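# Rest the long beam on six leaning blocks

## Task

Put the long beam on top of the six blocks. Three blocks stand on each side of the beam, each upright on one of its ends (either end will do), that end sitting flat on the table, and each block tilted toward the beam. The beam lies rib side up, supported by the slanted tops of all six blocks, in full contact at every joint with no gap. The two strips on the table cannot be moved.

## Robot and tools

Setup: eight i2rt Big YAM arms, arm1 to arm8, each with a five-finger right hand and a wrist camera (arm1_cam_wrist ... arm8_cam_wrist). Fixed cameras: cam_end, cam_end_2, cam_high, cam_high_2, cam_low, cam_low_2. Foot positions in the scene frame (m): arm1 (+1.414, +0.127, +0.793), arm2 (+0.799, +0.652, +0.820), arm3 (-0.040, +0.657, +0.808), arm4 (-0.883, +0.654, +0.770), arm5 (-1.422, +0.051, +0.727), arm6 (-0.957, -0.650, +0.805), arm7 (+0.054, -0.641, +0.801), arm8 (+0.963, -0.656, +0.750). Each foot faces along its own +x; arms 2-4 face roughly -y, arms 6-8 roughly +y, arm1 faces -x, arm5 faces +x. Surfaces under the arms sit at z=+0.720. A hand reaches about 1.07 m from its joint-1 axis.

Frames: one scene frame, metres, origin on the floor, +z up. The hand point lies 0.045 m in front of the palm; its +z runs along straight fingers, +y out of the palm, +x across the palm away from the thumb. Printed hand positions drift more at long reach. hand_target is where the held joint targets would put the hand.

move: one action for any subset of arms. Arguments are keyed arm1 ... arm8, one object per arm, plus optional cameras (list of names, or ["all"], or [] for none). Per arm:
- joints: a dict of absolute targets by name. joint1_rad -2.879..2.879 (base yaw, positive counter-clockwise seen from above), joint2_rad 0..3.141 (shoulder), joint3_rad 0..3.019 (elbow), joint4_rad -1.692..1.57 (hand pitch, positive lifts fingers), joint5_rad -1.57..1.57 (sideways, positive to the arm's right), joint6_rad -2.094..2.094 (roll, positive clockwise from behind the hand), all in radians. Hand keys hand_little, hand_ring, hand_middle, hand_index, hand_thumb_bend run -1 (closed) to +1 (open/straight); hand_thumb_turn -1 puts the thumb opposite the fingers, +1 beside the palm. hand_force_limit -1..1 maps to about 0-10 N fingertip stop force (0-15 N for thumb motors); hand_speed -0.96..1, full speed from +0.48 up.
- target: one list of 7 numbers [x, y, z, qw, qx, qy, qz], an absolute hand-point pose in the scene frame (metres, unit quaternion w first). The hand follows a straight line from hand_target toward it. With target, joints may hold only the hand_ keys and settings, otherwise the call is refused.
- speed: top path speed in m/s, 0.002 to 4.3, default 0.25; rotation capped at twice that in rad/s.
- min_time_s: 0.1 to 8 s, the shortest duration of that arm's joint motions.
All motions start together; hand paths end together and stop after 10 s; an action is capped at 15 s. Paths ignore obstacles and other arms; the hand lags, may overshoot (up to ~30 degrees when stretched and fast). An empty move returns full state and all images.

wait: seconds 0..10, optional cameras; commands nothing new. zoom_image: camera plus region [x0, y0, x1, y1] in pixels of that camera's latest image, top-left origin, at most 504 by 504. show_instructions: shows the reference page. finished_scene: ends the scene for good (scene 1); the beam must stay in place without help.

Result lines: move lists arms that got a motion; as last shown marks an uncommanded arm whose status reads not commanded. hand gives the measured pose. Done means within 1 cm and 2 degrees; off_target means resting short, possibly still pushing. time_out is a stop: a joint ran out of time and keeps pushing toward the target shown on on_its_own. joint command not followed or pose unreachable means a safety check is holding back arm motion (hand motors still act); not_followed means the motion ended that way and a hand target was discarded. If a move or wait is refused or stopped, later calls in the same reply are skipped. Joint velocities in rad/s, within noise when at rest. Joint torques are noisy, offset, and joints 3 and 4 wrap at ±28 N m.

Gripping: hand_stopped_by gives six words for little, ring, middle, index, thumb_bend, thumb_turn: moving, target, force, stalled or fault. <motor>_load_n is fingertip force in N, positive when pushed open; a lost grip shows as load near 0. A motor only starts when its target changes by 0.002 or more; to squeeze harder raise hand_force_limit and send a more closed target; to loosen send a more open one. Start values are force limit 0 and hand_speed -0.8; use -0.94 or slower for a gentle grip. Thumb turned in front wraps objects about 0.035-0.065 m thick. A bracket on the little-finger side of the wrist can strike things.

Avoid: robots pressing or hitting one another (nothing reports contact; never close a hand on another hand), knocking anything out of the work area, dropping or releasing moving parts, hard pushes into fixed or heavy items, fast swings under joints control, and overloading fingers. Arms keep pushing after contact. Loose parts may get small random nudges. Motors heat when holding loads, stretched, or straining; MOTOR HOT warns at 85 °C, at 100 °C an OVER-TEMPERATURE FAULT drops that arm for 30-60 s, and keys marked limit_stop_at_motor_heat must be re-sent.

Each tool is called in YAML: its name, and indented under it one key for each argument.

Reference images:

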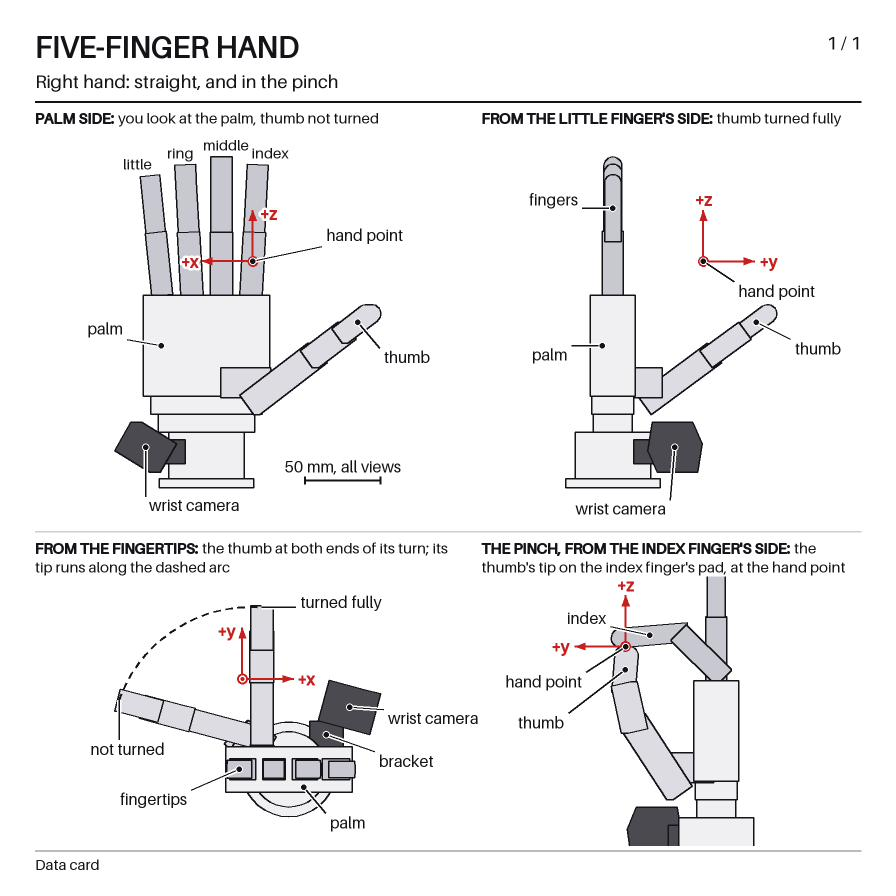

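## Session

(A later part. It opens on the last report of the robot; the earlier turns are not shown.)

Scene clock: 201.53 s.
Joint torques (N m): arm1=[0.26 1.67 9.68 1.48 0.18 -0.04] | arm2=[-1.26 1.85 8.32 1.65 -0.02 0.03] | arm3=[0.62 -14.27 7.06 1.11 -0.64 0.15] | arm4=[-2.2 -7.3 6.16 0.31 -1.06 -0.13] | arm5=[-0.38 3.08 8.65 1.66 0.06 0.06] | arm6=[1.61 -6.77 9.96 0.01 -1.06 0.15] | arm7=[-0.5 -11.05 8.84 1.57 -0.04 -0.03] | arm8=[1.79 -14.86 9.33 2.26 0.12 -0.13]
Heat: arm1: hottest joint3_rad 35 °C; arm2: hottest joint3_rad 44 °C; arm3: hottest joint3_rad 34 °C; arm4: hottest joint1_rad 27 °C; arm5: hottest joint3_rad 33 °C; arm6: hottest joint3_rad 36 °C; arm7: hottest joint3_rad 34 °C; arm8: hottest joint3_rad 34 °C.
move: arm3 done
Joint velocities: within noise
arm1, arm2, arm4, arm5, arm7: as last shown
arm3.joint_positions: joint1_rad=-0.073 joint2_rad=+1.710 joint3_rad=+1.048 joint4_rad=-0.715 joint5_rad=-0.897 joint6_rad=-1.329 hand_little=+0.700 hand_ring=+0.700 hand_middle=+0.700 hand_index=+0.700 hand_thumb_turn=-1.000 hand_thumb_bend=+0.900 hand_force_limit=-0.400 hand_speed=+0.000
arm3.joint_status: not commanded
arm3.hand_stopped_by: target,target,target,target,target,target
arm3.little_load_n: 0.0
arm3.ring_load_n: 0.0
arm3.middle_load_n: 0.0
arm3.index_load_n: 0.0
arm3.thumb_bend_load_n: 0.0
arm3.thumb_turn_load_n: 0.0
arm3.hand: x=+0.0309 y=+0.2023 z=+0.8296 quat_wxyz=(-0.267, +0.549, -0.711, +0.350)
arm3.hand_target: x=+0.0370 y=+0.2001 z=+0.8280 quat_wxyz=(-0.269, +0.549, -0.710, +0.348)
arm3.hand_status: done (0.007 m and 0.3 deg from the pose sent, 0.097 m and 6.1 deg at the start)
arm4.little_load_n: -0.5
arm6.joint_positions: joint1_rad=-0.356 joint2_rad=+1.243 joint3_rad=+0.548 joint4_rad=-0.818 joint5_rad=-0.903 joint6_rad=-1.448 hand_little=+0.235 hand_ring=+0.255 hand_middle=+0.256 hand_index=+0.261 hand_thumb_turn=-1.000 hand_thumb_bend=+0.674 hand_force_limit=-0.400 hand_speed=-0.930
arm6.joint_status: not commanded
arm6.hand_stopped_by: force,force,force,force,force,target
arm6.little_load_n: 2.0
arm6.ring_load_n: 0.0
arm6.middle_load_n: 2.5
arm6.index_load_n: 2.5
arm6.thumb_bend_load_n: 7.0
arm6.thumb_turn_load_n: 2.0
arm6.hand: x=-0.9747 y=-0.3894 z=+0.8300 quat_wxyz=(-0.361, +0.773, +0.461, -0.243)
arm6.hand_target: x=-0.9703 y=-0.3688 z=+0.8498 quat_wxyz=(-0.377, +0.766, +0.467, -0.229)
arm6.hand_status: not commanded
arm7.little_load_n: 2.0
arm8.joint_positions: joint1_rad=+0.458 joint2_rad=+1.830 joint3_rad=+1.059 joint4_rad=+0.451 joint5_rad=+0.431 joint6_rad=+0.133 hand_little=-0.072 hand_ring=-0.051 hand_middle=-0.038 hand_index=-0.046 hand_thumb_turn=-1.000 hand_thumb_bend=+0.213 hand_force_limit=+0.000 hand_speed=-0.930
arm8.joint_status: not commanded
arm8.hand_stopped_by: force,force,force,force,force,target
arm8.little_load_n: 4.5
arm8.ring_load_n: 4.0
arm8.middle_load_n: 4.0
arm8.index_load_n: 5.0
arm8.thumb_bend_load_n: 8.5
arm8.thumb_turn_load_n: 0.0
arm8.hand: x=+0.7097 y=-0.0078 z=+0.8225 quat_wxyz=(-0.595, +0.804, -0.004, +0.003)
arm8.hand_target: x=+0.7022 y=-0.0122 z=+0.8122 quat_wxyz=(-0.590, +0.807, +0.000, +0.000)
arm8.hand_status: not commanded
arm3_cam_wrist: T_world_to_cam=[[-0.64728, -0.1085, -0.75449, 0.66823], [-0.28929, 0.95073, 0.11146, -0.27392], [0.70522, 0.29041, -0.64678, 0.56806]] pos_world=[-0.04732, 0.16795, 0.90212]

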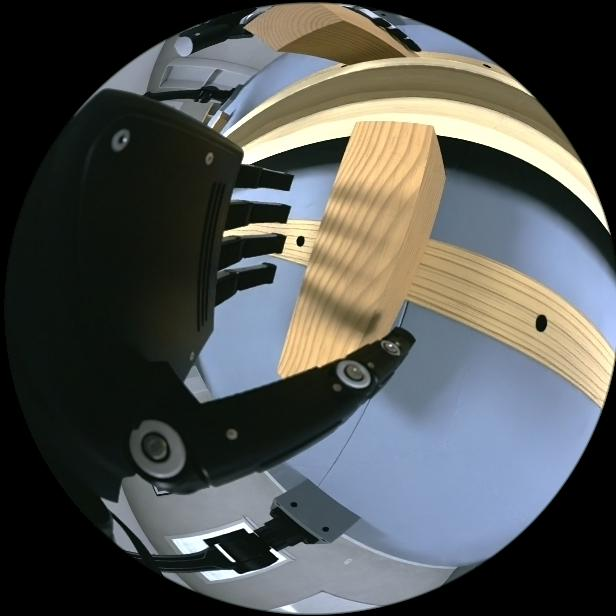

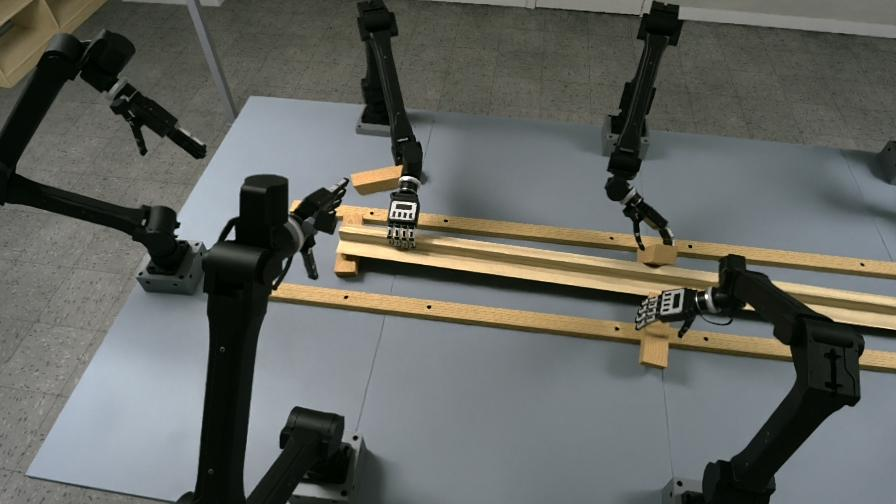

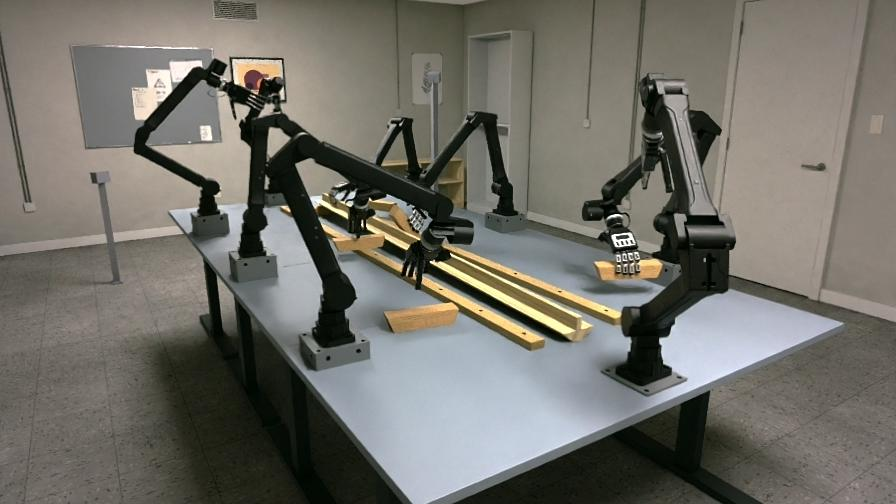

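move:
  arm3: {"target": [0.041, 0.218, 0.800, 0.269, -0.549, 0.710, -0.348], "speed": 0.1}
  cameras: ["arm3_cam_wrist", "cam_high_2", "cam_low"]

zoom_image:
  camera: "arm3_cam_wrist"
  region: [220, 80, 480, 400]

zoom_image:
  camera: "cam_low"
  region: [320, 190, 400, 270]

zoom_image:
  camera: "cam_high_2"
  region: [620, 270, 740, 380]

Scene clock: 205.77 s.
Joint torques (N m): arm1=[-0.09 1.49 9.63 1.51 0.2 -0.01] | arm2=[-1.32 2.26 8.35 1.63 -0.04 0.08] | arm3=[0.56 -13.27 6.6 1.1 -0.64 0.15] | arm4=[-2.2 -7.65 6.08 0.35 -1.06 -0.14] | arm5=[-0.21 2.96 8.7 1.73 0.05 0.05] | arm6=[1.55 -6.77 9.98 0.02 -1.06 0.15] | arm7=[-0.62 -11.22 8.75 1.57 -0.03 -0.03] | arm8=[1.85 -14.86 9.32 2.25 0.12 -0.13]
Heat: arm1: hottest joint3_rad 35 °C; arm2: hottest joint3_rad 44 °C; arm3: hottest joint3_rad 34 °C; arm4: hottest joint1_rad 27 °C; arm5: hottest joint3_rad 33 °C; arm6: hottest joint3_rad 36 °C; arm7: hottest joint3_rad 34 °C; arm8: hottest joint3_rad 34 °C.
move: arm3 done
Joint velocities: within noise
arm1.joint_positions: joint1_rad=+0.235 joint2_rad=+0.625 joint3_rad=+1.369 joint4_rad=-1.608 joint5_rad=+0.249 joint6_rad=-1.092 hand_little=+1.000 hand_ring=+1.000 hand_middle=+1.000 hand_index=+1.000 hand_thumb_turn=+1.000 hand_thumb_bend=+1.000 hand_force_limit=+0.000 hand_speed=-0.800
arm1.joint_status: not commanded
arm1.hand_stopped_by: target,target,target,target,target,target
arm1.little_load_n: 0.0
arm1.ring_load_n: 0.0
arm1.middle_load_n: 0.0
arm1.index_load_n: 0.0
arm1.thumb_bend_load_n: 0.0
arm1.thumb_turn_load_n: -0.5
arm1.hand: x=+1.2349 y=+0.1707 z=+1.2289 quat_wxyz=(+0.358, -0.137, -0.923, +0.023)
arm1.hand_target: x=+1.2343 y=+0.1707 z=+1.2377 quat_wxyz=(+0.368, -0.138, -0.919, +0.028)
arm1.hand_status: not commanded
arm2.joint_positions: joint1_rad=-0.110 joint2_rad=+0.639 joint3_rad=+1.426 joint4_rad=-1.285 joint5_rad=+0.059 joint6_rad=-1.168 hand_little=+1.000 hand_ring=+1.000 hand_middle=+1.000 hand_index=+1.000 hand_thumb_turn=+1.000 hand_thumb_bend=+1.000 hand_force_limit=+0.000 hand_speed=-0.800
arm2.joint_status: not commanded
arm2.hand_stopped_by: target,target,target,target,target,target
arm2.little_load_n: 0.0
arm2.ring_load_n: 0.0
arm2.middle_load_n: 0.0
arm2.index_load_n: 0.0
arm2.thumb_bend_load_n: 0.0
arm2.thumb_turn_load_n: 0.0
arm2.hand: x=+0.7220 y=+0.4253 z=+1.3304 quat_wxyz=(+0.317, +0.430, -0.741, +0.406)
arm2.hand_target: x=+0.7220 y=+0.4262 z=+1.3411 quat_wxyz=(+0.323, +0.427, -0.736, +0.415)
arm2.hand_status: not commanded
arm3.joint_positions: joint1_rad=-0.067 joint2_rad=+1.717 joint3_rad=+0.968 joint4_rad=-0.617 joint5_rad=-0.896 joint6_rad=-1.321 hand_little=+0.700 hand_ring=+0.700 hand_middle=+0.700 hand_index=+0.700 hand_thumb_turn=-1.000 hand_thumb_bend=+0.900 hand_force_limit=-0.400 hand_speed=+0.000
arm3.joint_status: not commanded
arm3.hand_stopped_by: target,target,target,target,target,target
arm3.little_load_n: 0.0
arm3.ring_load_n: 0.0
arm3.middle_load_n: 0.0
arm3.index_load_n: 0.0
arm3.thumb_bend_load_n: 0.0
arm3.thumb_turn_load_n: 0.0
arm3.hand: x=+0.0352 y=+0.2194 z=+0.8038 quat_wxyz=(-0.266, +0.550, -0.710, +0.351)
arm3.hand_target: x=+0.0410 y=+0.2182 z=+0.8001 quat_wxyz=(-0.269, +0.549, -0.710, +0.348)
arm3.hand_status: done (0.007 m and 0.5 deg from the pose sent, 0.035 m and 0.3 deg at the start)
arm4, arm6, arm7, arm8: as last shown
arm4.little_load_n: 0.0
arm5.joint_positions: joint1_rad=-0.570 joint2_rad=+0.617 joint3_rad=+1.413 joint4_rad=-1.523 joint5_rad=+0.167 joint6_rad=-1.507 hand_little=+1.000 hand_ring=+1.000 hand_middle=+1.000 hand_index=+1.000 hand_thumb_turn=+1.000 hand_thumb_bend=+1.000 hand_force_limit=+0.000 hand_speed=-0.800
arm5.joint_status: not commanded
arm5.hand_stopped_by: target,target,target,target,target,target
arm5.little_load_n: 0.0
arm5.ring_load_n: 0.0
arm5.middle_load_n: 0.0
arm5.index_load_n: 0.0
arm5.thumb_bend_load_n: 0.0
arm5.thumb_turn_load_n: 0.0
arm5.hand: x=-1.3127 y=-0.1267 z=+1.2092 quat_wxyz=(+0.177, +0.853, -0.318, +0.375)
arm5.hand_target: x=-1.3135 y=-0.1261 z=+1.2159 quat_wxyz=(+0.178, +0.849, -0.317, +0.383)
arm5.hand_status: not commanded
arm7.little_load_n: 1.5
arm7.middle_load_n: 1.5
arm7.index_load_n: 5.5
arm3_cam_wrist: T_world_to_cam=[[-0.64749, -0.11224, -0.75377, 0.65357], [-0.2893, 0.95125, 0.10686, -0.28245], [0.70503, 0.28726, -0.6484, 0.54548]] pos_world=[-0.04312, 0.18535, 0.87651]

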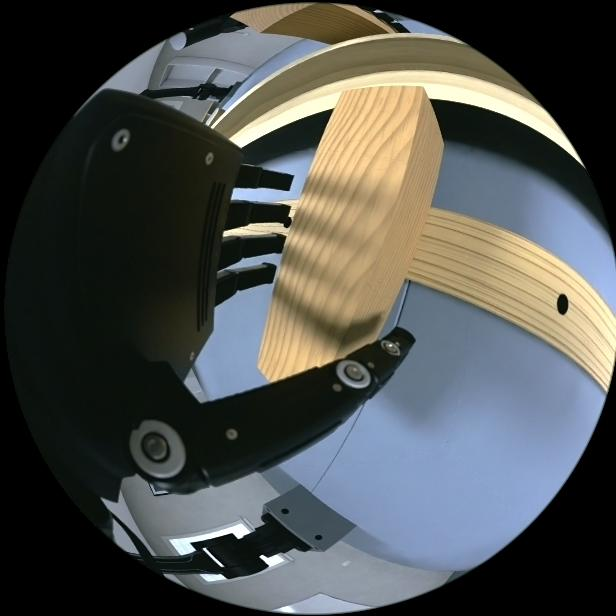

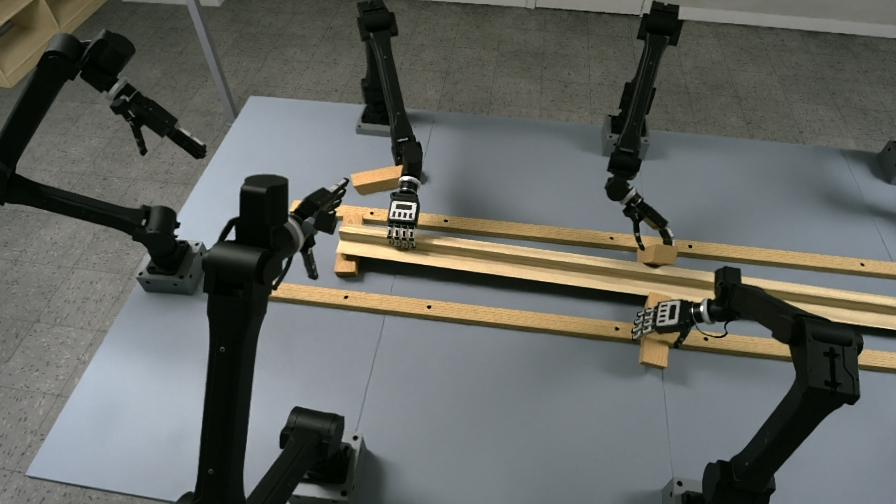

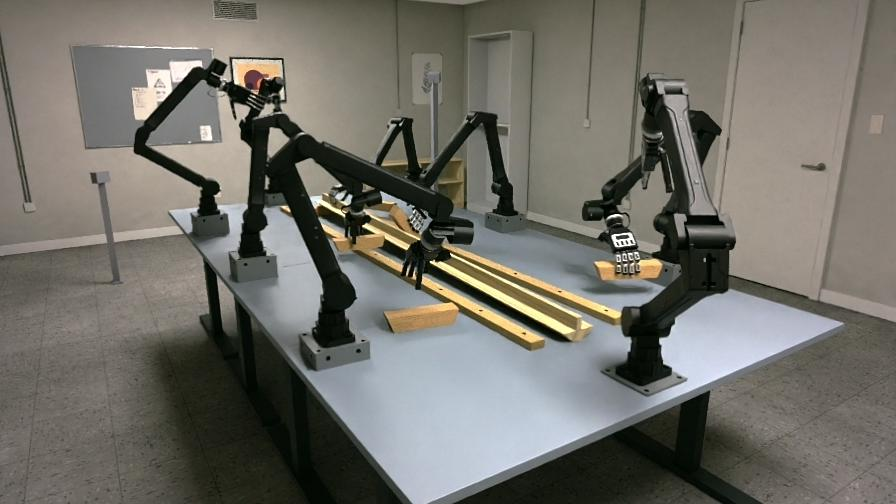

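Scaled by 1.575 from the camera's image (finer frame: 880x880).

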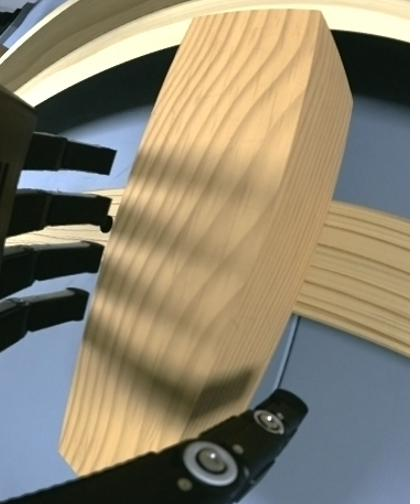

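Scaled by 6.300 from the camera's image (finer frame: 1280x720).

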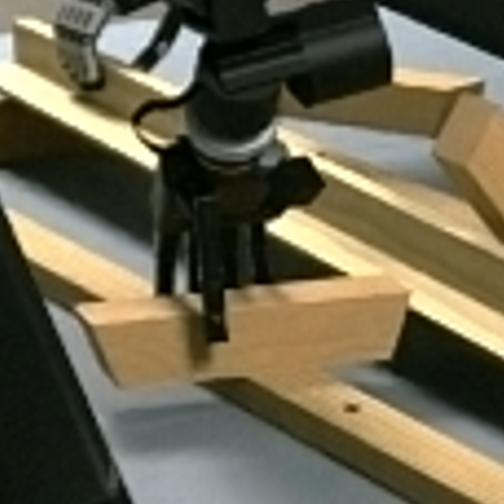

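Scaled by 4.200 from the camera's image (finer frame: 1280x720).

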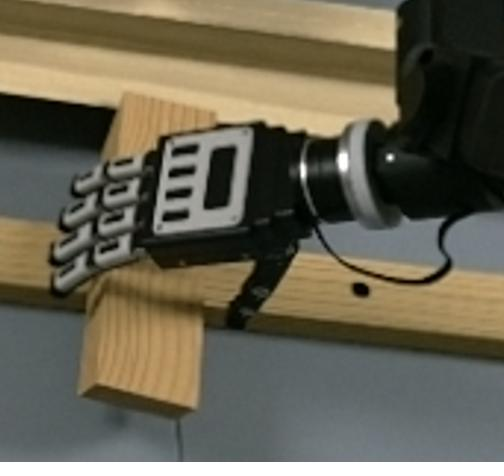

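move:
  arm3: {"target": [0.041, 0.218, 0.790, 0.269, -0.549, 0.710, -0.348], "speed": 0.1}

move:
  arm3: {"joints": {"hand_speed": -0.92, "hand_force_limit": -0.3, "hand_thumb_bend": 0.0, "hand_index": 0.42, "hand_middle": 0.42, "hand_ring": 0.42, "hand_little": 0.42}}

move:
  arm3: {"joints": {"hand_force_limit": -0.2, "hand_thumb_bend": -0.05, "hand_index": 0.2, "hand_middle": 0.2, "hand_ring": 0.2, "hand_little": 0.2}}
  cameras: ["arm3_cam_wrist", "cam_high_2", "cam_low"]

zoom_image:
  camera: "cam_low"
  region: [320, 190, 400, 270]

Scene clock: 208.43 s.
Joint torques (N m): arm1=[0.21 1.67 9.73 1.47 0.22 -0.03] | arm2=[-0.85 2.84 8.18 1.83 -0.09 0.05] | arm3=[0.62 -13.39 6.37 1.1 -0.65 0.15] | arm4=[-2.08 -7.65 6.17 0.34 -1.05 -0.13] | arm5=[0.03 3.14 8.68 1.68 0.03 0.06] | arm6=[1.61 -6.65 9.96 0.02 -1.06 0.15] | arm7=[-0.79 -10.99 8.8 1.59 -0.03 -0.03] | arm8=[1.79 -14.86 9.32 2.25 0.12 -0.13]
Heat: arm1: hottest joint3_rad 35 °C; arm2: hottest joint3_rad 44 °C; arm3: hottest joint3_rad 34 °C; arm4: hottest joint1_rad 27 °C; arm5: hottest joint3_rad 33 °C; arm6: hottest joint3_rad 36 °C; arm7: hottest joint3_rad 35 °C; arm8: hottest joint3_rad 34 °C.
move: arm3 done
Joint velocities: within noise
arm1, arm2, arm4, arm5, arm6, arm7, arm8: as last shown
arm1.thumb_turn_load_n: 0.0
arm2.middle_load_n: -0.5
arm3.joint_positions: joint1_rad=-0.067 joint2_rad=+1.736 joint3_rad=+0.962 joint4_rad=-0.590 joint5_rad=-0.895 joint6_rad=-1.321 hand_little=+0.700 hand_ring=+0.700 hand_middle=+0.700 hand_index=+0.700 hand_thumb_turn=-1.000 hand_thumb_bend=+0.900 hand_force_limit=-0.400 hand_speed=+0.000
arm3.joint_status: not commanded
arm3.hand_stopped_by: target,target,target,target,target,target
arm3.little_load_n: 0.0
arm3.ring_load_n: 0.0
arm3.middle_load_n: 0.0
arm3.index_load_n: 0.0
arm3.thumb_bend_load_n: -0.5
arm3.thumb_turn_load_n: 0.0
arm3.hand: x=+0.0351 y=+0.2187 z=+0.7943 quat_wxyz=(-0.265, +0.550, -0.710, +0.352)
arm3.hand_target: x=+0.0409 y=+0.2182 z=+0.7901 quat_wxyz=(-0.269, +0.549, -0.710, +0.348)
arm3.hand_status: done (0.007 m and 0.6 deg from the pose sent, 0.015 m and 0.5 deg at the start)
arm5.little_load_n: 0.5
arm7.middle_load_n: 2.0
arm7.index_load_n: 5.0
arm7.thumb_bend_load_n: 5.5
arm8.thumb_turn_load_n: 0.5
pictures: none

Scene clock: 212.63 s.
Joint torques (N m): arm1=[0.44 1.73 9.77 1.48 0.19 -0.06] | arm2=[-1.08 2.32 8.28 1.78 -0.06 0.06] | arm3=[0.5 -13.45 6.39 1.1 -0.78 0.15] | arm4=[-2.26 -7.65 6.24 0.31 -1.04 -0.15] | arm5=[-0.38 2.9 8.57 1.73 0.05 0.07] | arm6=[1.61 -6.77 9.96 0.01 -1.06 0.15] | arm7=[-0.73 -11.28 8.8 1.59 -0.03 -0.02] | arm8=[1.79 -14.86 9.32 2.25 0.12 -0.13]
Heat: arm1: hottest joint3_rad 35 °C; arm2: hottest joint3_rad 44 °C; arm3: hottest joint3_rad 34 °C; arm4: hottest joint1_rad 27 °C; arm5: hottest joint3_rad 33 °C; arm6: hottest joint3_rad 36 °C; arm7: hottest joint3_rad 35 °C; arm8: hottest joint3_rad 34 °C.
move: arm3 off_target
Joint velocities: within noise
arm1, arm2, arm4, arm5, arm6, arm7, arm8: as last shown
arm2.middle_load_n: 0.0
arm3.joint_positions: joint1_rad=-0.067 joint2_rad=+1.736 joint3_rad=+0.962 joint4_rad=-0.590 joint5_rad=-0.892 joint6_rad=-1.321 hand_little=+0.420 hand_ring=+0.420 hand_middle=+0.420 hand_index=+0.420 hand_thumb_turn=-1.000 hand_thumb_bend=+0.461 hand_force_limit=-0.300 hand_speed=-0.920
arm3.joint_status: hand_thumb_bend off_target (ended at +0.461, target +0.000); the others done
arm3.hand_stopped_by: target,target,target,target,force,target
arm3.little_load_n: 1.0
arm3.ring_load_n: 1.5
arm3.middle_load_n: 0.5
arm3.index_load_n: 0.5
arm3.thumb_bend_load_n: 5.5
arm3.thumb_turn_load_n: 2.5
arm3.hand: x=+0.0349 y=+0.2188 z=+0.7939 quat_wxyz=(-0.264, +0.550, -0.710, +0.351)
arm3.hand_target: x=+0.0409 y=+0.2182 z=+0.7901 quat_wxyz=(-0.269, +0.549, -0.710, +0.348)
arm3.hand_status: not commanded
arm5.little_load_n: 0.0
arm7.middle_load_n: 1.5
arm7.index_load_n: 5.5
arm7.thumb_bend_load_n: 6.0
arm8.thumb_turn_load_n: 0.0
pictures: none

Scene clock: 213.70 s.
Joint torques (N m): arm1=[0.26 1.85 9.68 1.47 0.21 -0.01] | arm2=[-0.32 2.43 8.47 1.94 -0.09 0.05] | arm3=[0.44 -13.45 6.43 0.92 -0.7 0.15] | arm4=[-2.37 -7.18 6.16 0.38 -1.05 -0.12] | arm5=[-0.21 3.14 8.65 1.73 0.04 0.06] | arm6=[1.61 -6.65 9.98 0.02 -1.06 0.15] | arm7=[-0.62 -11.28 8.8 1.58 -0.02 -0.03] | arm8=[1.85 -14.86 9.32 2.26 0.12 -0.13]
Heat: arm1: hottest joint3_rad 35 °C; arm2: hottest joint3_rad 44 °C; arm3: hottest joint3_rad 34 °C; arm4: hottest joint1_rad 27 °C; arm5: hottest joint3_rad 33 °C; arm6: hottest joint3_rad 36 °C; arm7: hottest joint3_rad 35 °C; arm8: hottest joint3_rad 34 °C.
move: arm3 off_target
Joint velocities: within noise
arm1, arm2, arm5, arm6, arm7, arm8: as last shown
arm1.thumb_turn_load_n: 0.5
arm3.joint_positions: joint1_rad=-0.065 joint2_rad=+1.737 joint3_rad=+0.962 joint4_rad=-0.585 joint5_rad=-0.894 joint6_rad=-1.321 hand_little=+0.325 hand_ring=+0.340 hand_middle=+0.347 hand_index=+0.347 hand_thumb_turn=-1.000 hand_thumb_bend=+0.459 hand_force_limit=-0.200 hand_speed=-0.920
arm3.joint_status: hand_little off_target (ended at +0.325, target +0.200); hand_ring off_target (ended at +0.340, target +0.200); hand_middle off_target (ended at +0.347, target +0.200); hand_index off_target (ended at +0.347, target +0.200); hand_thumb_bend off_target (ended at +0.459, target -0.050); the others done
arm3.hand_stopped_by: force,force,force,force,force,target
arm3.little_load_n: 4.5
arm3.ring_load_n: 4.0
arm3.middle_load_n: 3.5
arm3.index_load_n: 4.0
arm3.thumb_bend_load_n: 12.0
arm3.thumb_turn_load_n: 6.0
arm3.hand: x=+0.0359 y=+0.2179 z=+0.7940 quat_wxyz=(-0.264, +0.552, -0.708, +0.352)
arm3.hand_target: x=+0.0409 y=+0.2181 z=+0.7900 quat_wxyz=(-0.269, +0.549, -0.710, +0.348)
arm3.hand_status: not commanded
arm4.joint_positions: joint1_rad=-0.206 joint2_rad=+1.225 joint3_rad=+0.782 joint4_rad=-1.232 joint5_rad=-0.912 joint6_rad=-1.661 hand_little=+0.700 hand_ring=+0.700 hand_middle=+0.700 hand_index=+0.700 hand_thumb_turn=-1.000 hand_thumb_bend=+0.900 hand_force_limit=+0.000 hand_speed=+0.000
arm4.joint_status: not commanded
arm4.hand_stopped_by: target,target,target,target,target,target
arm4.little_load_n: 0.0
arm4.ring_load_n: 0.0
arm4.middle_load_n: 0.0
arm4.index_load_n: 0.0
arm4.thumb_bend_load_n: 0.0
arm4.thumb_turn_load_n: 0.0
arm4.hand: x=-0.8331 y=+0.3825 z=+0.8804 quat_wxyz=(-0.285, +0.567, -0.697, +0.334)
arm4.hand_target: x=-0.8371 y=+0.3791 z=+0.8799 quat_wxyz=(-0.278, +0.568, -0.696, +0.341)
arm4.hand_status: not commanded
arm7.middle_load_n: 2.0
arm7.index_load_n: 5.0
arm8.ring_load_n: 4.5
arm3_cam_wrist: T_world_to_cam=[[-0.64876, -0.11755, -0.75186, 0.64617], [-0.29108, 0.9512, 0.10244, -0.27615], [0.70312, 0.28531, -0.65132, 0.5418]] pos_world=[-0.04212, 0.18405, 0.867]

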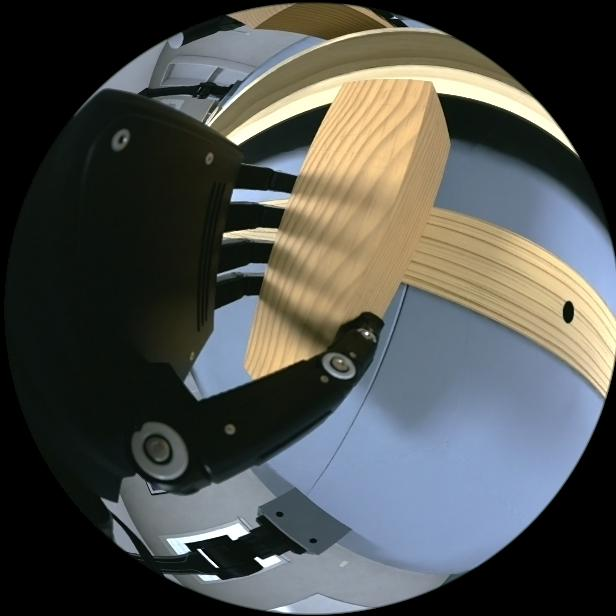

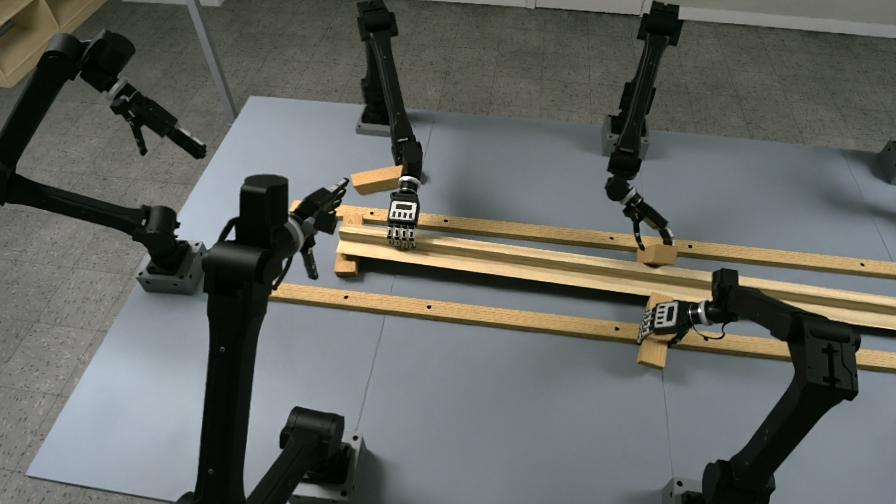

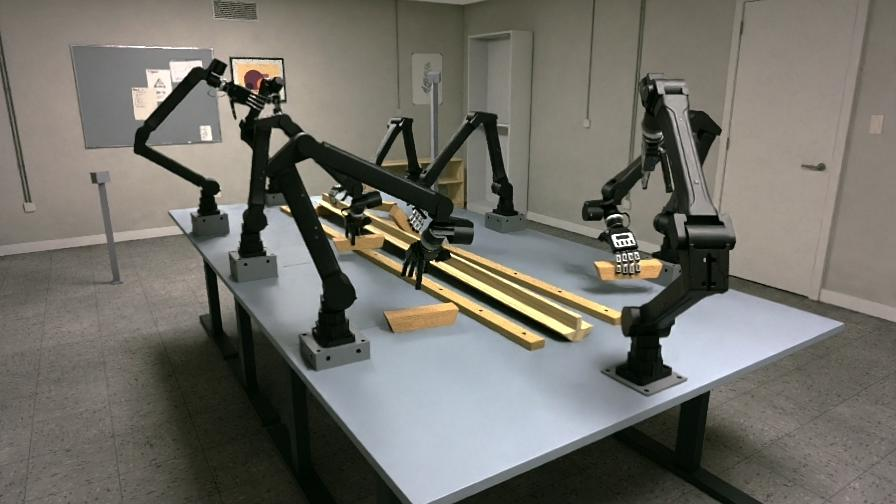

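Scaled by 6.300 from the camera's image (finer frame: 1280x720).

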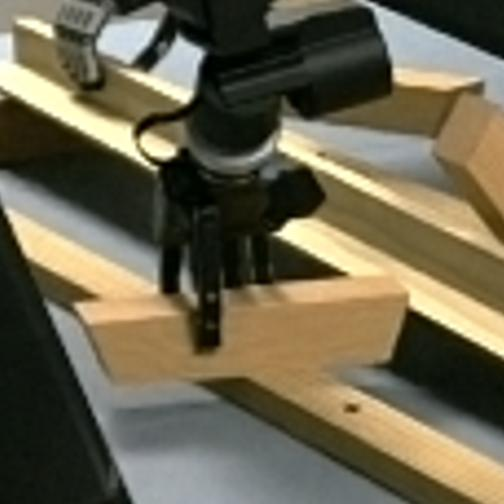

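move:
  cameras: ["cam_high","cam_high_2","cam_low","cam_low_2","arm3_cam_wrist"]

Scene clock: 218.43 s.
Joint torques (N m): arm1=[0.09 1.61 9.7 1.48 0.18 -0.02] | arm2=[-1.26 1.85 8.25 1.77 -0.07 0.05] | arm3=[0.32 -13.45 6.43 0.94 -0.7 0.15] | arm4=[-2.26 -7.59 6.11 0.35 -1.05 -0.15] | arm5=[-0.15 3.08 8.61 1.74 0.05 0.06] | arm6=[1.61 -6.65 9.96 0.02 -1.06 0.15] | arm7=[-0.62 -11.11 8.8 1.62 -0.04 -0.04] | arm8=[1.79 -14.86 9.32 2.26 0.12 -0.13]
Heat: arm1: hottest joint3_rad 35 °C; arm2: hottest joint3_rad 44 °C; arm3: hottest joint3_rad 33 °C; arm4: hottest joint1_rad 27 °C; arm5: hottest joint3_rad 33 °C; arm6: hottest joint3_rad 37 °C; arm7: hottest joint3_rad 35 °C; arm8: hottest joint3_rad 34 °C.
Joint velocities: within noise
arm1.joint_positions: joint1_rad=+0.235 joint2_rad=+0.625 joint3_rad=+1.369 joint4_rad=-1.608 joint5_rad=+0.249 joint6_rad=-1.092 hand_little=+1.000 hand_ring=+1.000 hand_middle=+1.000 hand_index=+1.000 hand_thumb_turn=+1.000 hand_thumb_bend=+1.000 hand_force_limit=+0.000 hand_speed=-0.800
arm1.joint_status: not commanded
arm1.hand_stopped_by: target,target,target,target,target,target
arm1.little_load_n: 0.0
arm1.ring_load_n: 0.0
arm1.middle_load_n: 0.0
arm1.index_load_n: 0.0
arm1.thumb_bend_load_n: 0.0
arm1.thumb_turn_load_n: 0.0
arm1.hand: x=+1.2349 y=+0.1707 z=+1.2289 quat_wxyz=(+0.358, -0.137, -0.923, +0.023) (m; scene frame)
arm1.hand_target: x=+1.2343 y=+0.1707 z=+1.2377 quat_wxyz=(+0.368, -0.138, -0.919, +0.028) (m; scene frame)
arm1.hand_status: not commanded
arm2.joint_positions: joint1_rad=-0.110 joint2_rad=+0.639 joint3_rad=+1.426 joint4_rad=-1.285 joint5_rad=+0.059 joint6_rad=-1.168 hand_little=+1.000 hand_ring=+1.000 hand_middle=+1.000 hand_index=+1.000 hand_thumb_turn=+1.000 hand_thumb_bend=+1.000 hand_force_limit=+0.000 hand_speed=-0.800
arm2.joint_status: not commanded
arm2.hand_stopped_by: target,target,target,target,target,target
arm2.little_load_n: 0.0
arm2.ring_load_n: 0.0
arm2.middle_load_n: 0.5
arm2.index_load_n: 0.0
arm2.thumb_bend_load_n: 0.0
arm2.thumb_turn_load_n: 0.0
arm2.hand: x=+0.7220 y=+0.4253 z=+1.3304 quat_wxyz=(+0.317, +0.430, -0.741, +0.406) (m; scene frame)
arm2.hand_target: x=+0.7220 y=+0.4262 z=+1.3411 quat_wxyz=(+0.323, +0.427, -0.736, +0.415) (m; scene frame)
arm2.hand_status: not commanded
arm3.joint_positions: joint1_rad=-0.065 joint2_rad=+1.737 joint3_rad=+0.962 joint4_rad=-0.585 joint5_rad=-0.894 joint6_rad=-1.321 hand_little=+0.325 hand_ring=+0.340 hand_middle=+0.347 hand_index=+0.347 hand_thumb_turn=-1.000 hand_thumb_bend=+0.459 hand_force_limit=-0.200 hand_speed=-0.920
arm3.joint_status: hand_little off_target (ended at +0.325, target +0.200); hand_ring off_target (ended at +0.340, target +0.200); hand_middle off_target (ended at +0.347, target +0.200); hand_index off_target (ended at +0.347, target +0.200); hand_thumb_bend off_target (ended at +0.459, target -0.050); the others done
arm3.hand_stopped_by: force,force,force,force,force,target
arm3.little_load_n: 4.5
arm3.ring_load_n: 4.0
arm3.middle_load_n: 3.5
arm3.index_load_n: 4.0
arm3.thumb_bend_load_n: 12.0
arm3.thumb_turn_load_n: 5.5
arm3.hand: x=+0.0359 y=+0.2179 z=+0.7940 quat_wxyz=(-0.264, +0.552, -0.708, +0.352) (m; scene frame)
arm3.hand_target: x=+0.0409 y=+0.2181 z=+0.7900 quat_wxyz=(-0.269, +0.549, -0.710, +0.348) (m; scene frame)
arm3.hand_status: not commanded
arm4.joint_positions: joint1_rad=-0.206 joint2_rad=+1.225 joint3_rad=+0.782 joint4_rad=-1.232 joint5_rad=-0.912 joint6_rad=-1.661 hand_little=+0.700 hand_ring=+0.700 hand_middle=+0.700 hand_index=+0.700 hand_thumb_turn=-1.000 hand_thumb_bend=+0.900 hand_force_limit=+0.000 hand_speed=+0.000
arm4.joint_status: not commanded
arm4.hand_stopped_by: target,target,target,target,target,target
arm4.little_load_n: 0.0
arm4.ring_load_n: 0.0
arm4.middle_load_n: 0.0
arm4.index_load_n: -0.5
arm4.thumb_bend_load_n: 0.0
arm4.thumb_turn_load_n: 0.0
arm4.hand: x=-0.8331 y=+0.3825 z=+0.8804 quat_wxyz=(-0.285, +0.567, -0.697, +0.334) (m; scene frame)
arm4.hand_target: x=-0.8371 y=+0.3791 z=+0.8799 quat_wxyz=(-0.278, +0.568, -0.696, +0.341) (m; scene frame)
arm4.hand_status: not commanded
arm5.joint_positions: joint1_rad=-0.570 joint2_rad=+0.617 joint3_rad=+1.413 joint4_rad=-1.523 joint5_rad=+0.167 joint6_rad=-1.507 hand_little=+1.000 hand_ring=+1.000 hand_middle=+1.000 hand_index=+1.000 hand_thumb_turn=+1.000 hand_thumb_bend=+1.000 hand_force_limit=+0.000 hand_speed=-0.800
arm5.joint_status: not commanded
arm5.hand_stopped_by: target,target,target,target,target,target
arm5.little_load_n: 0.0
arm5.ring_load_n: 0.0
arm5.middle_load_n: 0.0
arm5.index_load_n: 0.0
arm5.thumb_bend_load_n: 0.0
arm5.thumb_turn_load_n: 0.0
arm5.hand: x=-1.3127 y=-0.1267 z=+1.2092 quat_wxyz=(+0.177, +0.853, -0.318, +0.375) (m; scene frame)
arm5.hand_target: x=-1.3135 y=-0.1261 z=+1.2159 quat_wxyz=(+0.178, +0.849, -0.317, +0.383) (m; scene frame)
arm5.hand_status: not commanded
arm6.joint_positions: joint1_rad=-0.356 joint2_rad=+1.243 joint3_rad=+0.548 joint4_rad=-0.818 joint5_rad=-0.903 joint6_rad=-1.448 hand_little=+0.235 hand_ring=+0.255 hand_middle=+0.256 hand_index=+0.261 hand_thumb_turn=-1.000 hand_thumb_bend=+0.674 hand_force_limit=-0.400 hand_speed=-0.930
arm6.joint_status: not commanded
arm6.hand_stopped_by: force,force,force,force,force,target
arm6.little_load_n: 2.5
arm6.ring_load_n: 0.0
arm6.middle_load_n: 2.5
arm6.index_load_n: 2.5
arm6.thumb_bend_load_n: 7.0
arm6.thumb_turn_load_n: 2.0
arm6.hand: x=-0.9747 y=-0.3894 z=+0.8300 quat_wxyz=(-0.361, +0.773, +0.461, -0.243) (m; scene frame)
arm6.hand_target: x=-0.9703 y=-0.3688 z=+0.8498 quat_wxyz=(-0.377, +0.766, +0.467, -0.229) (m; scene frame)
arm6.hand_status: not commanded
arm7.joint_positions: joint1_rad=-0.187 joint2_rad=+1.805 joint3_rad=+0.943 joint4_rad=-0.142 joint5_rad=-1.082 joint6_rad=-1.877 hand_little=+0.422 hand_ring=+0.440 hand_middle=+0.447 hand_index=+0.454 hand_thumb_turn=-1.000 hand_thumb_bend=+0.419 hand_force_limit=-0.400 hand_speed=-0.930
arm7.joint_status: not commanded
arm7.hand_stopped_by: force,force,force,force,force,target
arm7.little_load_n: 1.5
arm7.ring_load_n: 0.5
arm7.middle_load_n: 1.5
arm7.index_load_n: 5.0
arm7.thumb_bend_load_n: 6.0
arm7.thumb_turn_load_n: 1.0
arm7.hand: x=+0.0313 y=-0.0887 z=+0.7980 quat_wxyz=(-0.546, +0.449, +0.706, -0.041) (m; scene frame)
arm7.hand_target: x=+0.0418 y=-0.0717 z=+0.8003 quat_wxyz=(-0.545, +0.450, +0.707, -0.024) (m; scene frame)
arm7.hand_status: not commanded
arm8.joint_positions: joint1_rad=+0.458 joint2_rad=+1.830 joint3_rad=+1.059 joint4_rad=+0.451 joint5_rad=+0.431 joint6_rad=+0.133 hand_little=-0.072 hand_ring=-0.051 hand_middle=-0.038 hand_index=-0.046 hand_thumb_turn=-1.000 hand_thumb_bend=+0.213 hand_force_limit=+0.000 hand_speed=-0.930
arm8.joint_status: not commanded
arm8.hand_stopped_by: force,force,force,force,force,target
arm8.little_load_n: 4.5
arm8.ring_load_n: 4.0
arm8.middle_load_n: 4.0
arm8.index_load_n: 5.0
arm8.thumb_bend_load_n: 8.5
arm8.thumb_turn_load_n: 0.5
arm8.hand: x=+0.7097 y=-0.0078 z=+0.8225 quat_wxyz=(-0.595, +0.804, -0.004, +0.003) (m; scene frame)
arm8.hand_target: x=+0.7022 y=-0.0122 z=+0.8122 quat_wxyz=(-0.590, +0.807, +0.000, +0.000) (m; scene frame)
arm8.hand_status: not commanded
pictures: arm3_cam_wrist, cam_high, cam_high_2, cam_low, cam_low_2
camera_calibration:
arm3_cam_wrist: T_world_to_cam=[[-0.64876, -0.11755, -0.75186, 0.64617], [-0.29108, 0.9512, 0.10244, -0.27615], [0.70312, 0.28531, -0.65132, 0.5418]] pos_world=[-0.04212, 0.18405, 0.867]

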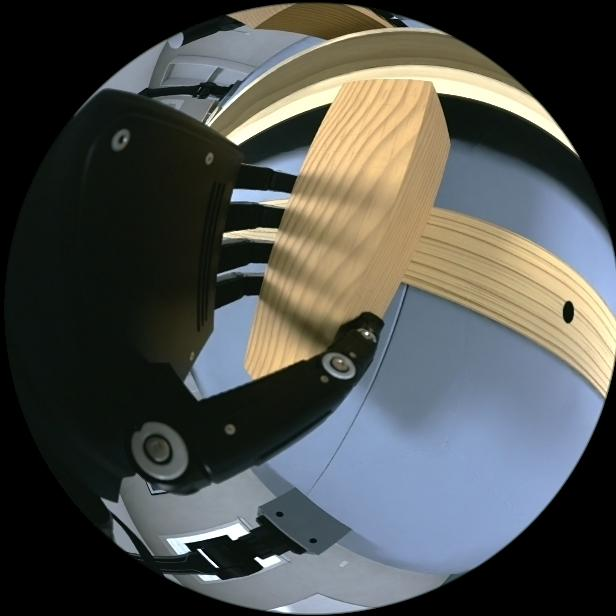

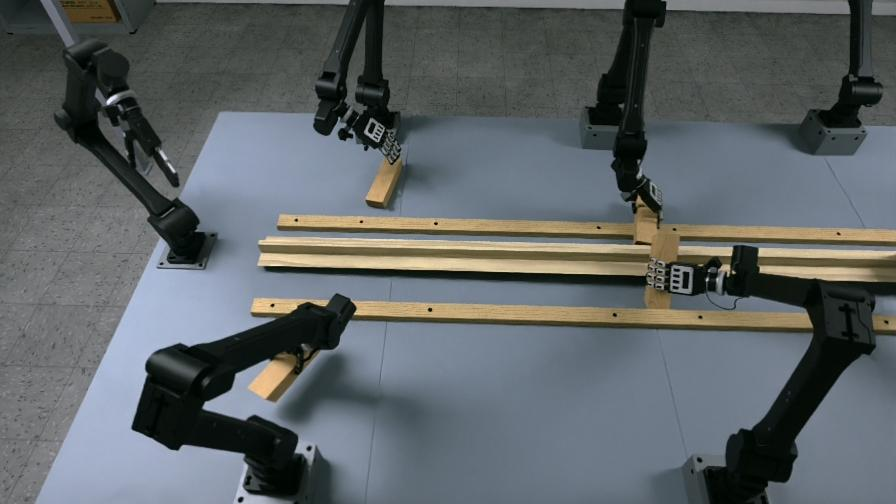

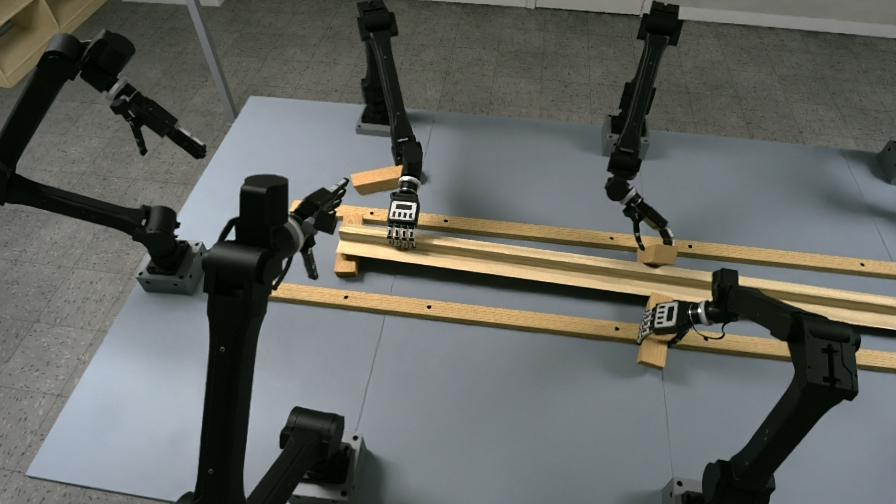

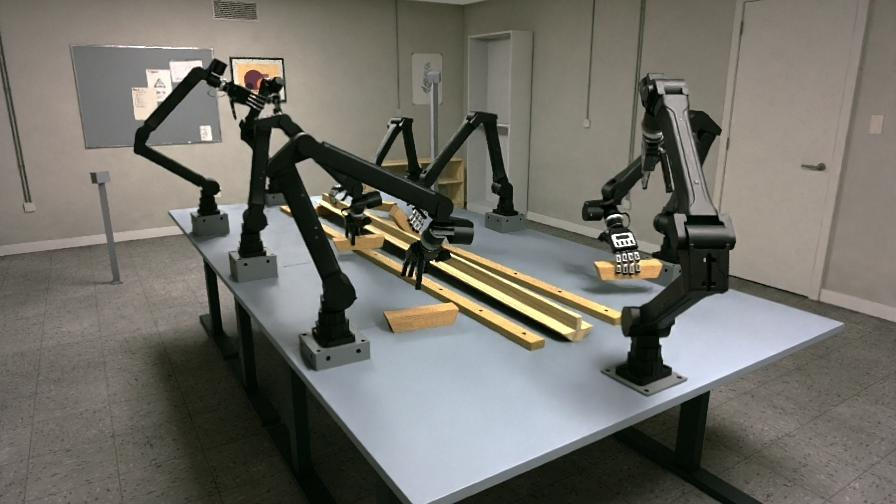

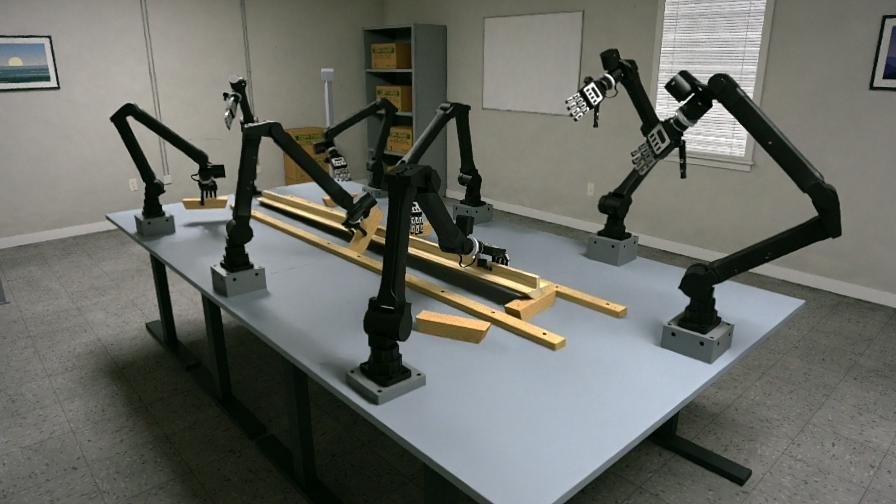

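move:
  arm3: {"target": [0.041, 0.218, 0.90, 0.269, -0.549, 0.710, -0.348], "speed": 0.12}
  cameras: ["cam_high_2","arm3_cam_wrist"]

Scene clock: 220.47 s.
Joint torques (N m): arm1=[-0.15 2.02 9.69 1.52 0.19 -0.02] | arm2=[-1.08 2.02 8.4 1.94 -0.09 0.04] | arm3=[0.38 -16.85 11.15 0.13 -1.18 0.1] | arm4=[-2.32 -7.53 6.19 0.34 -1.04 -0.15] | arm5=[-0.21 3.02 8.64 1.72 0.06 0.06] | arm6=[1.61 -6.71 9.98 0.01 -1.06 0.15] | arm7=[-0.62 -11.11 8.84 1.54 -0.03 -0.02] | arm8=[1.79 -14.86 9.32 2.26 0.12 -0.13]
Heat: arm1: hottest joint3_rad 35 °C; arm2: hottest joint3_rad 44 °C; arm3: hottest joint3_rad 33 °C; arm4: hottest joint1_rad 27 °C; arm5: hottest joint3_rad 33 °C; arm6: hottest joint3_rad 37 °C; arm7: hottest joint3_rad 35 °C; arm8: hottest joint3_rad 34 °C.
move: arm3 off_target
Joint velocities: within noise
arm1, arm2, arm4, arm5, arm6, arm7, arm8: as last shown
arm2.middle_load_n: 0.0
arm3.joint_positions: joint1_rad=-0.065 joint2_rad=+1.598 joint3_rad=+1.021 joint4_rad=-0.869 joint5_rad=-0.885 joint6_rad=-1.315 hand_little=+0.325 hand_ring=+0.340 hand_middle=+0.347 hand_index=+0.347 hand_thumb_turn=-1.000 hand_thumb_bend=+0.460 hand_force_limit=-0.200 hand_speed=-0.920
arm3.joint_status: not commanded
arm3.hand_stopped_by: force,force,force,force,force,target
arm3.little_load_n: 3.5
arm3.ring_load_n: 3.0
arm3.middle_load_n: 3.0
arm3.index_load_n: 3.5
arm3.thumb_bend_load_n: 12.5
arm3.thumb_turn_load_n: 5.5
arm3.hand: x=+0.0370 y=+0.2429 z=+0.8667 quat_wxyz=(-0.288, +0.537, -0.725, +0.320)
arm3.hand_target: x=+0.0411 y=+0.2199 z=+0.9001 quat_wxyz=(-0.269, +0.549, -0.710, +0.348)
arm3.hand_status: off_target (0.042 m and 4.4 deg from the pose sent, 0.106 m and 0.8 deg at the start)
arm4.little_load_n: -0.5
arm4.middle_load_n: -0.5
arm4.index_load_n: 0.0
arm7.middle_load_n: 2.0
arm8.ring_load_n: 4.5
arm8.thumb_turn_load_n: 0.0
pictures: arm3_cam_wrist, cam_high_2
arm3_cam_wrist: T_world_to_cam=[[-0.64902, -0.04542, -0.75941, 0.69355], [-0.28647, 0.93933, 0.18865, -0.37907], [0.70478, 0.33998, -0.62266, 0.54308]] pos_world=[-0.04121, 0.20294, 0.93635]

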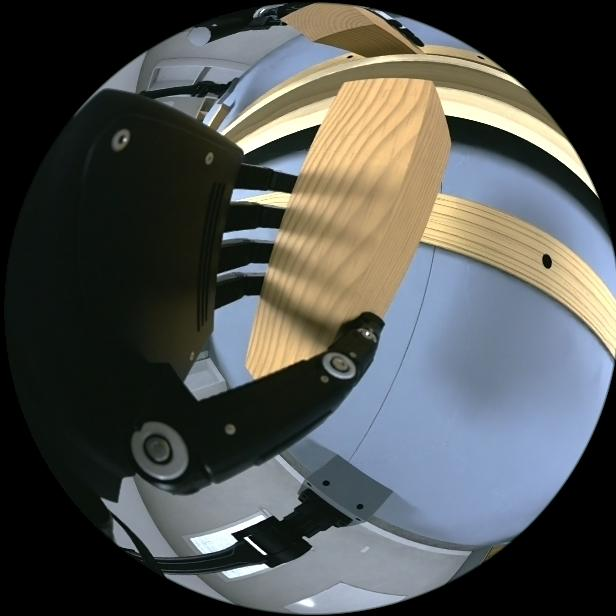

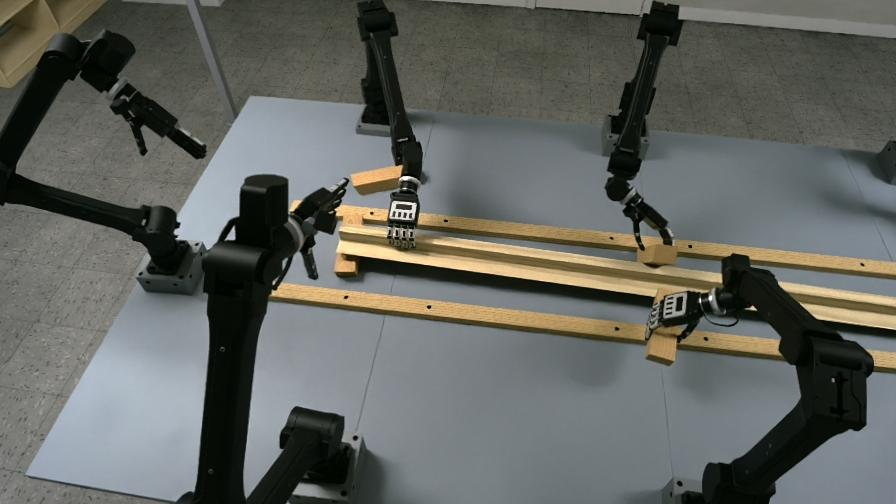

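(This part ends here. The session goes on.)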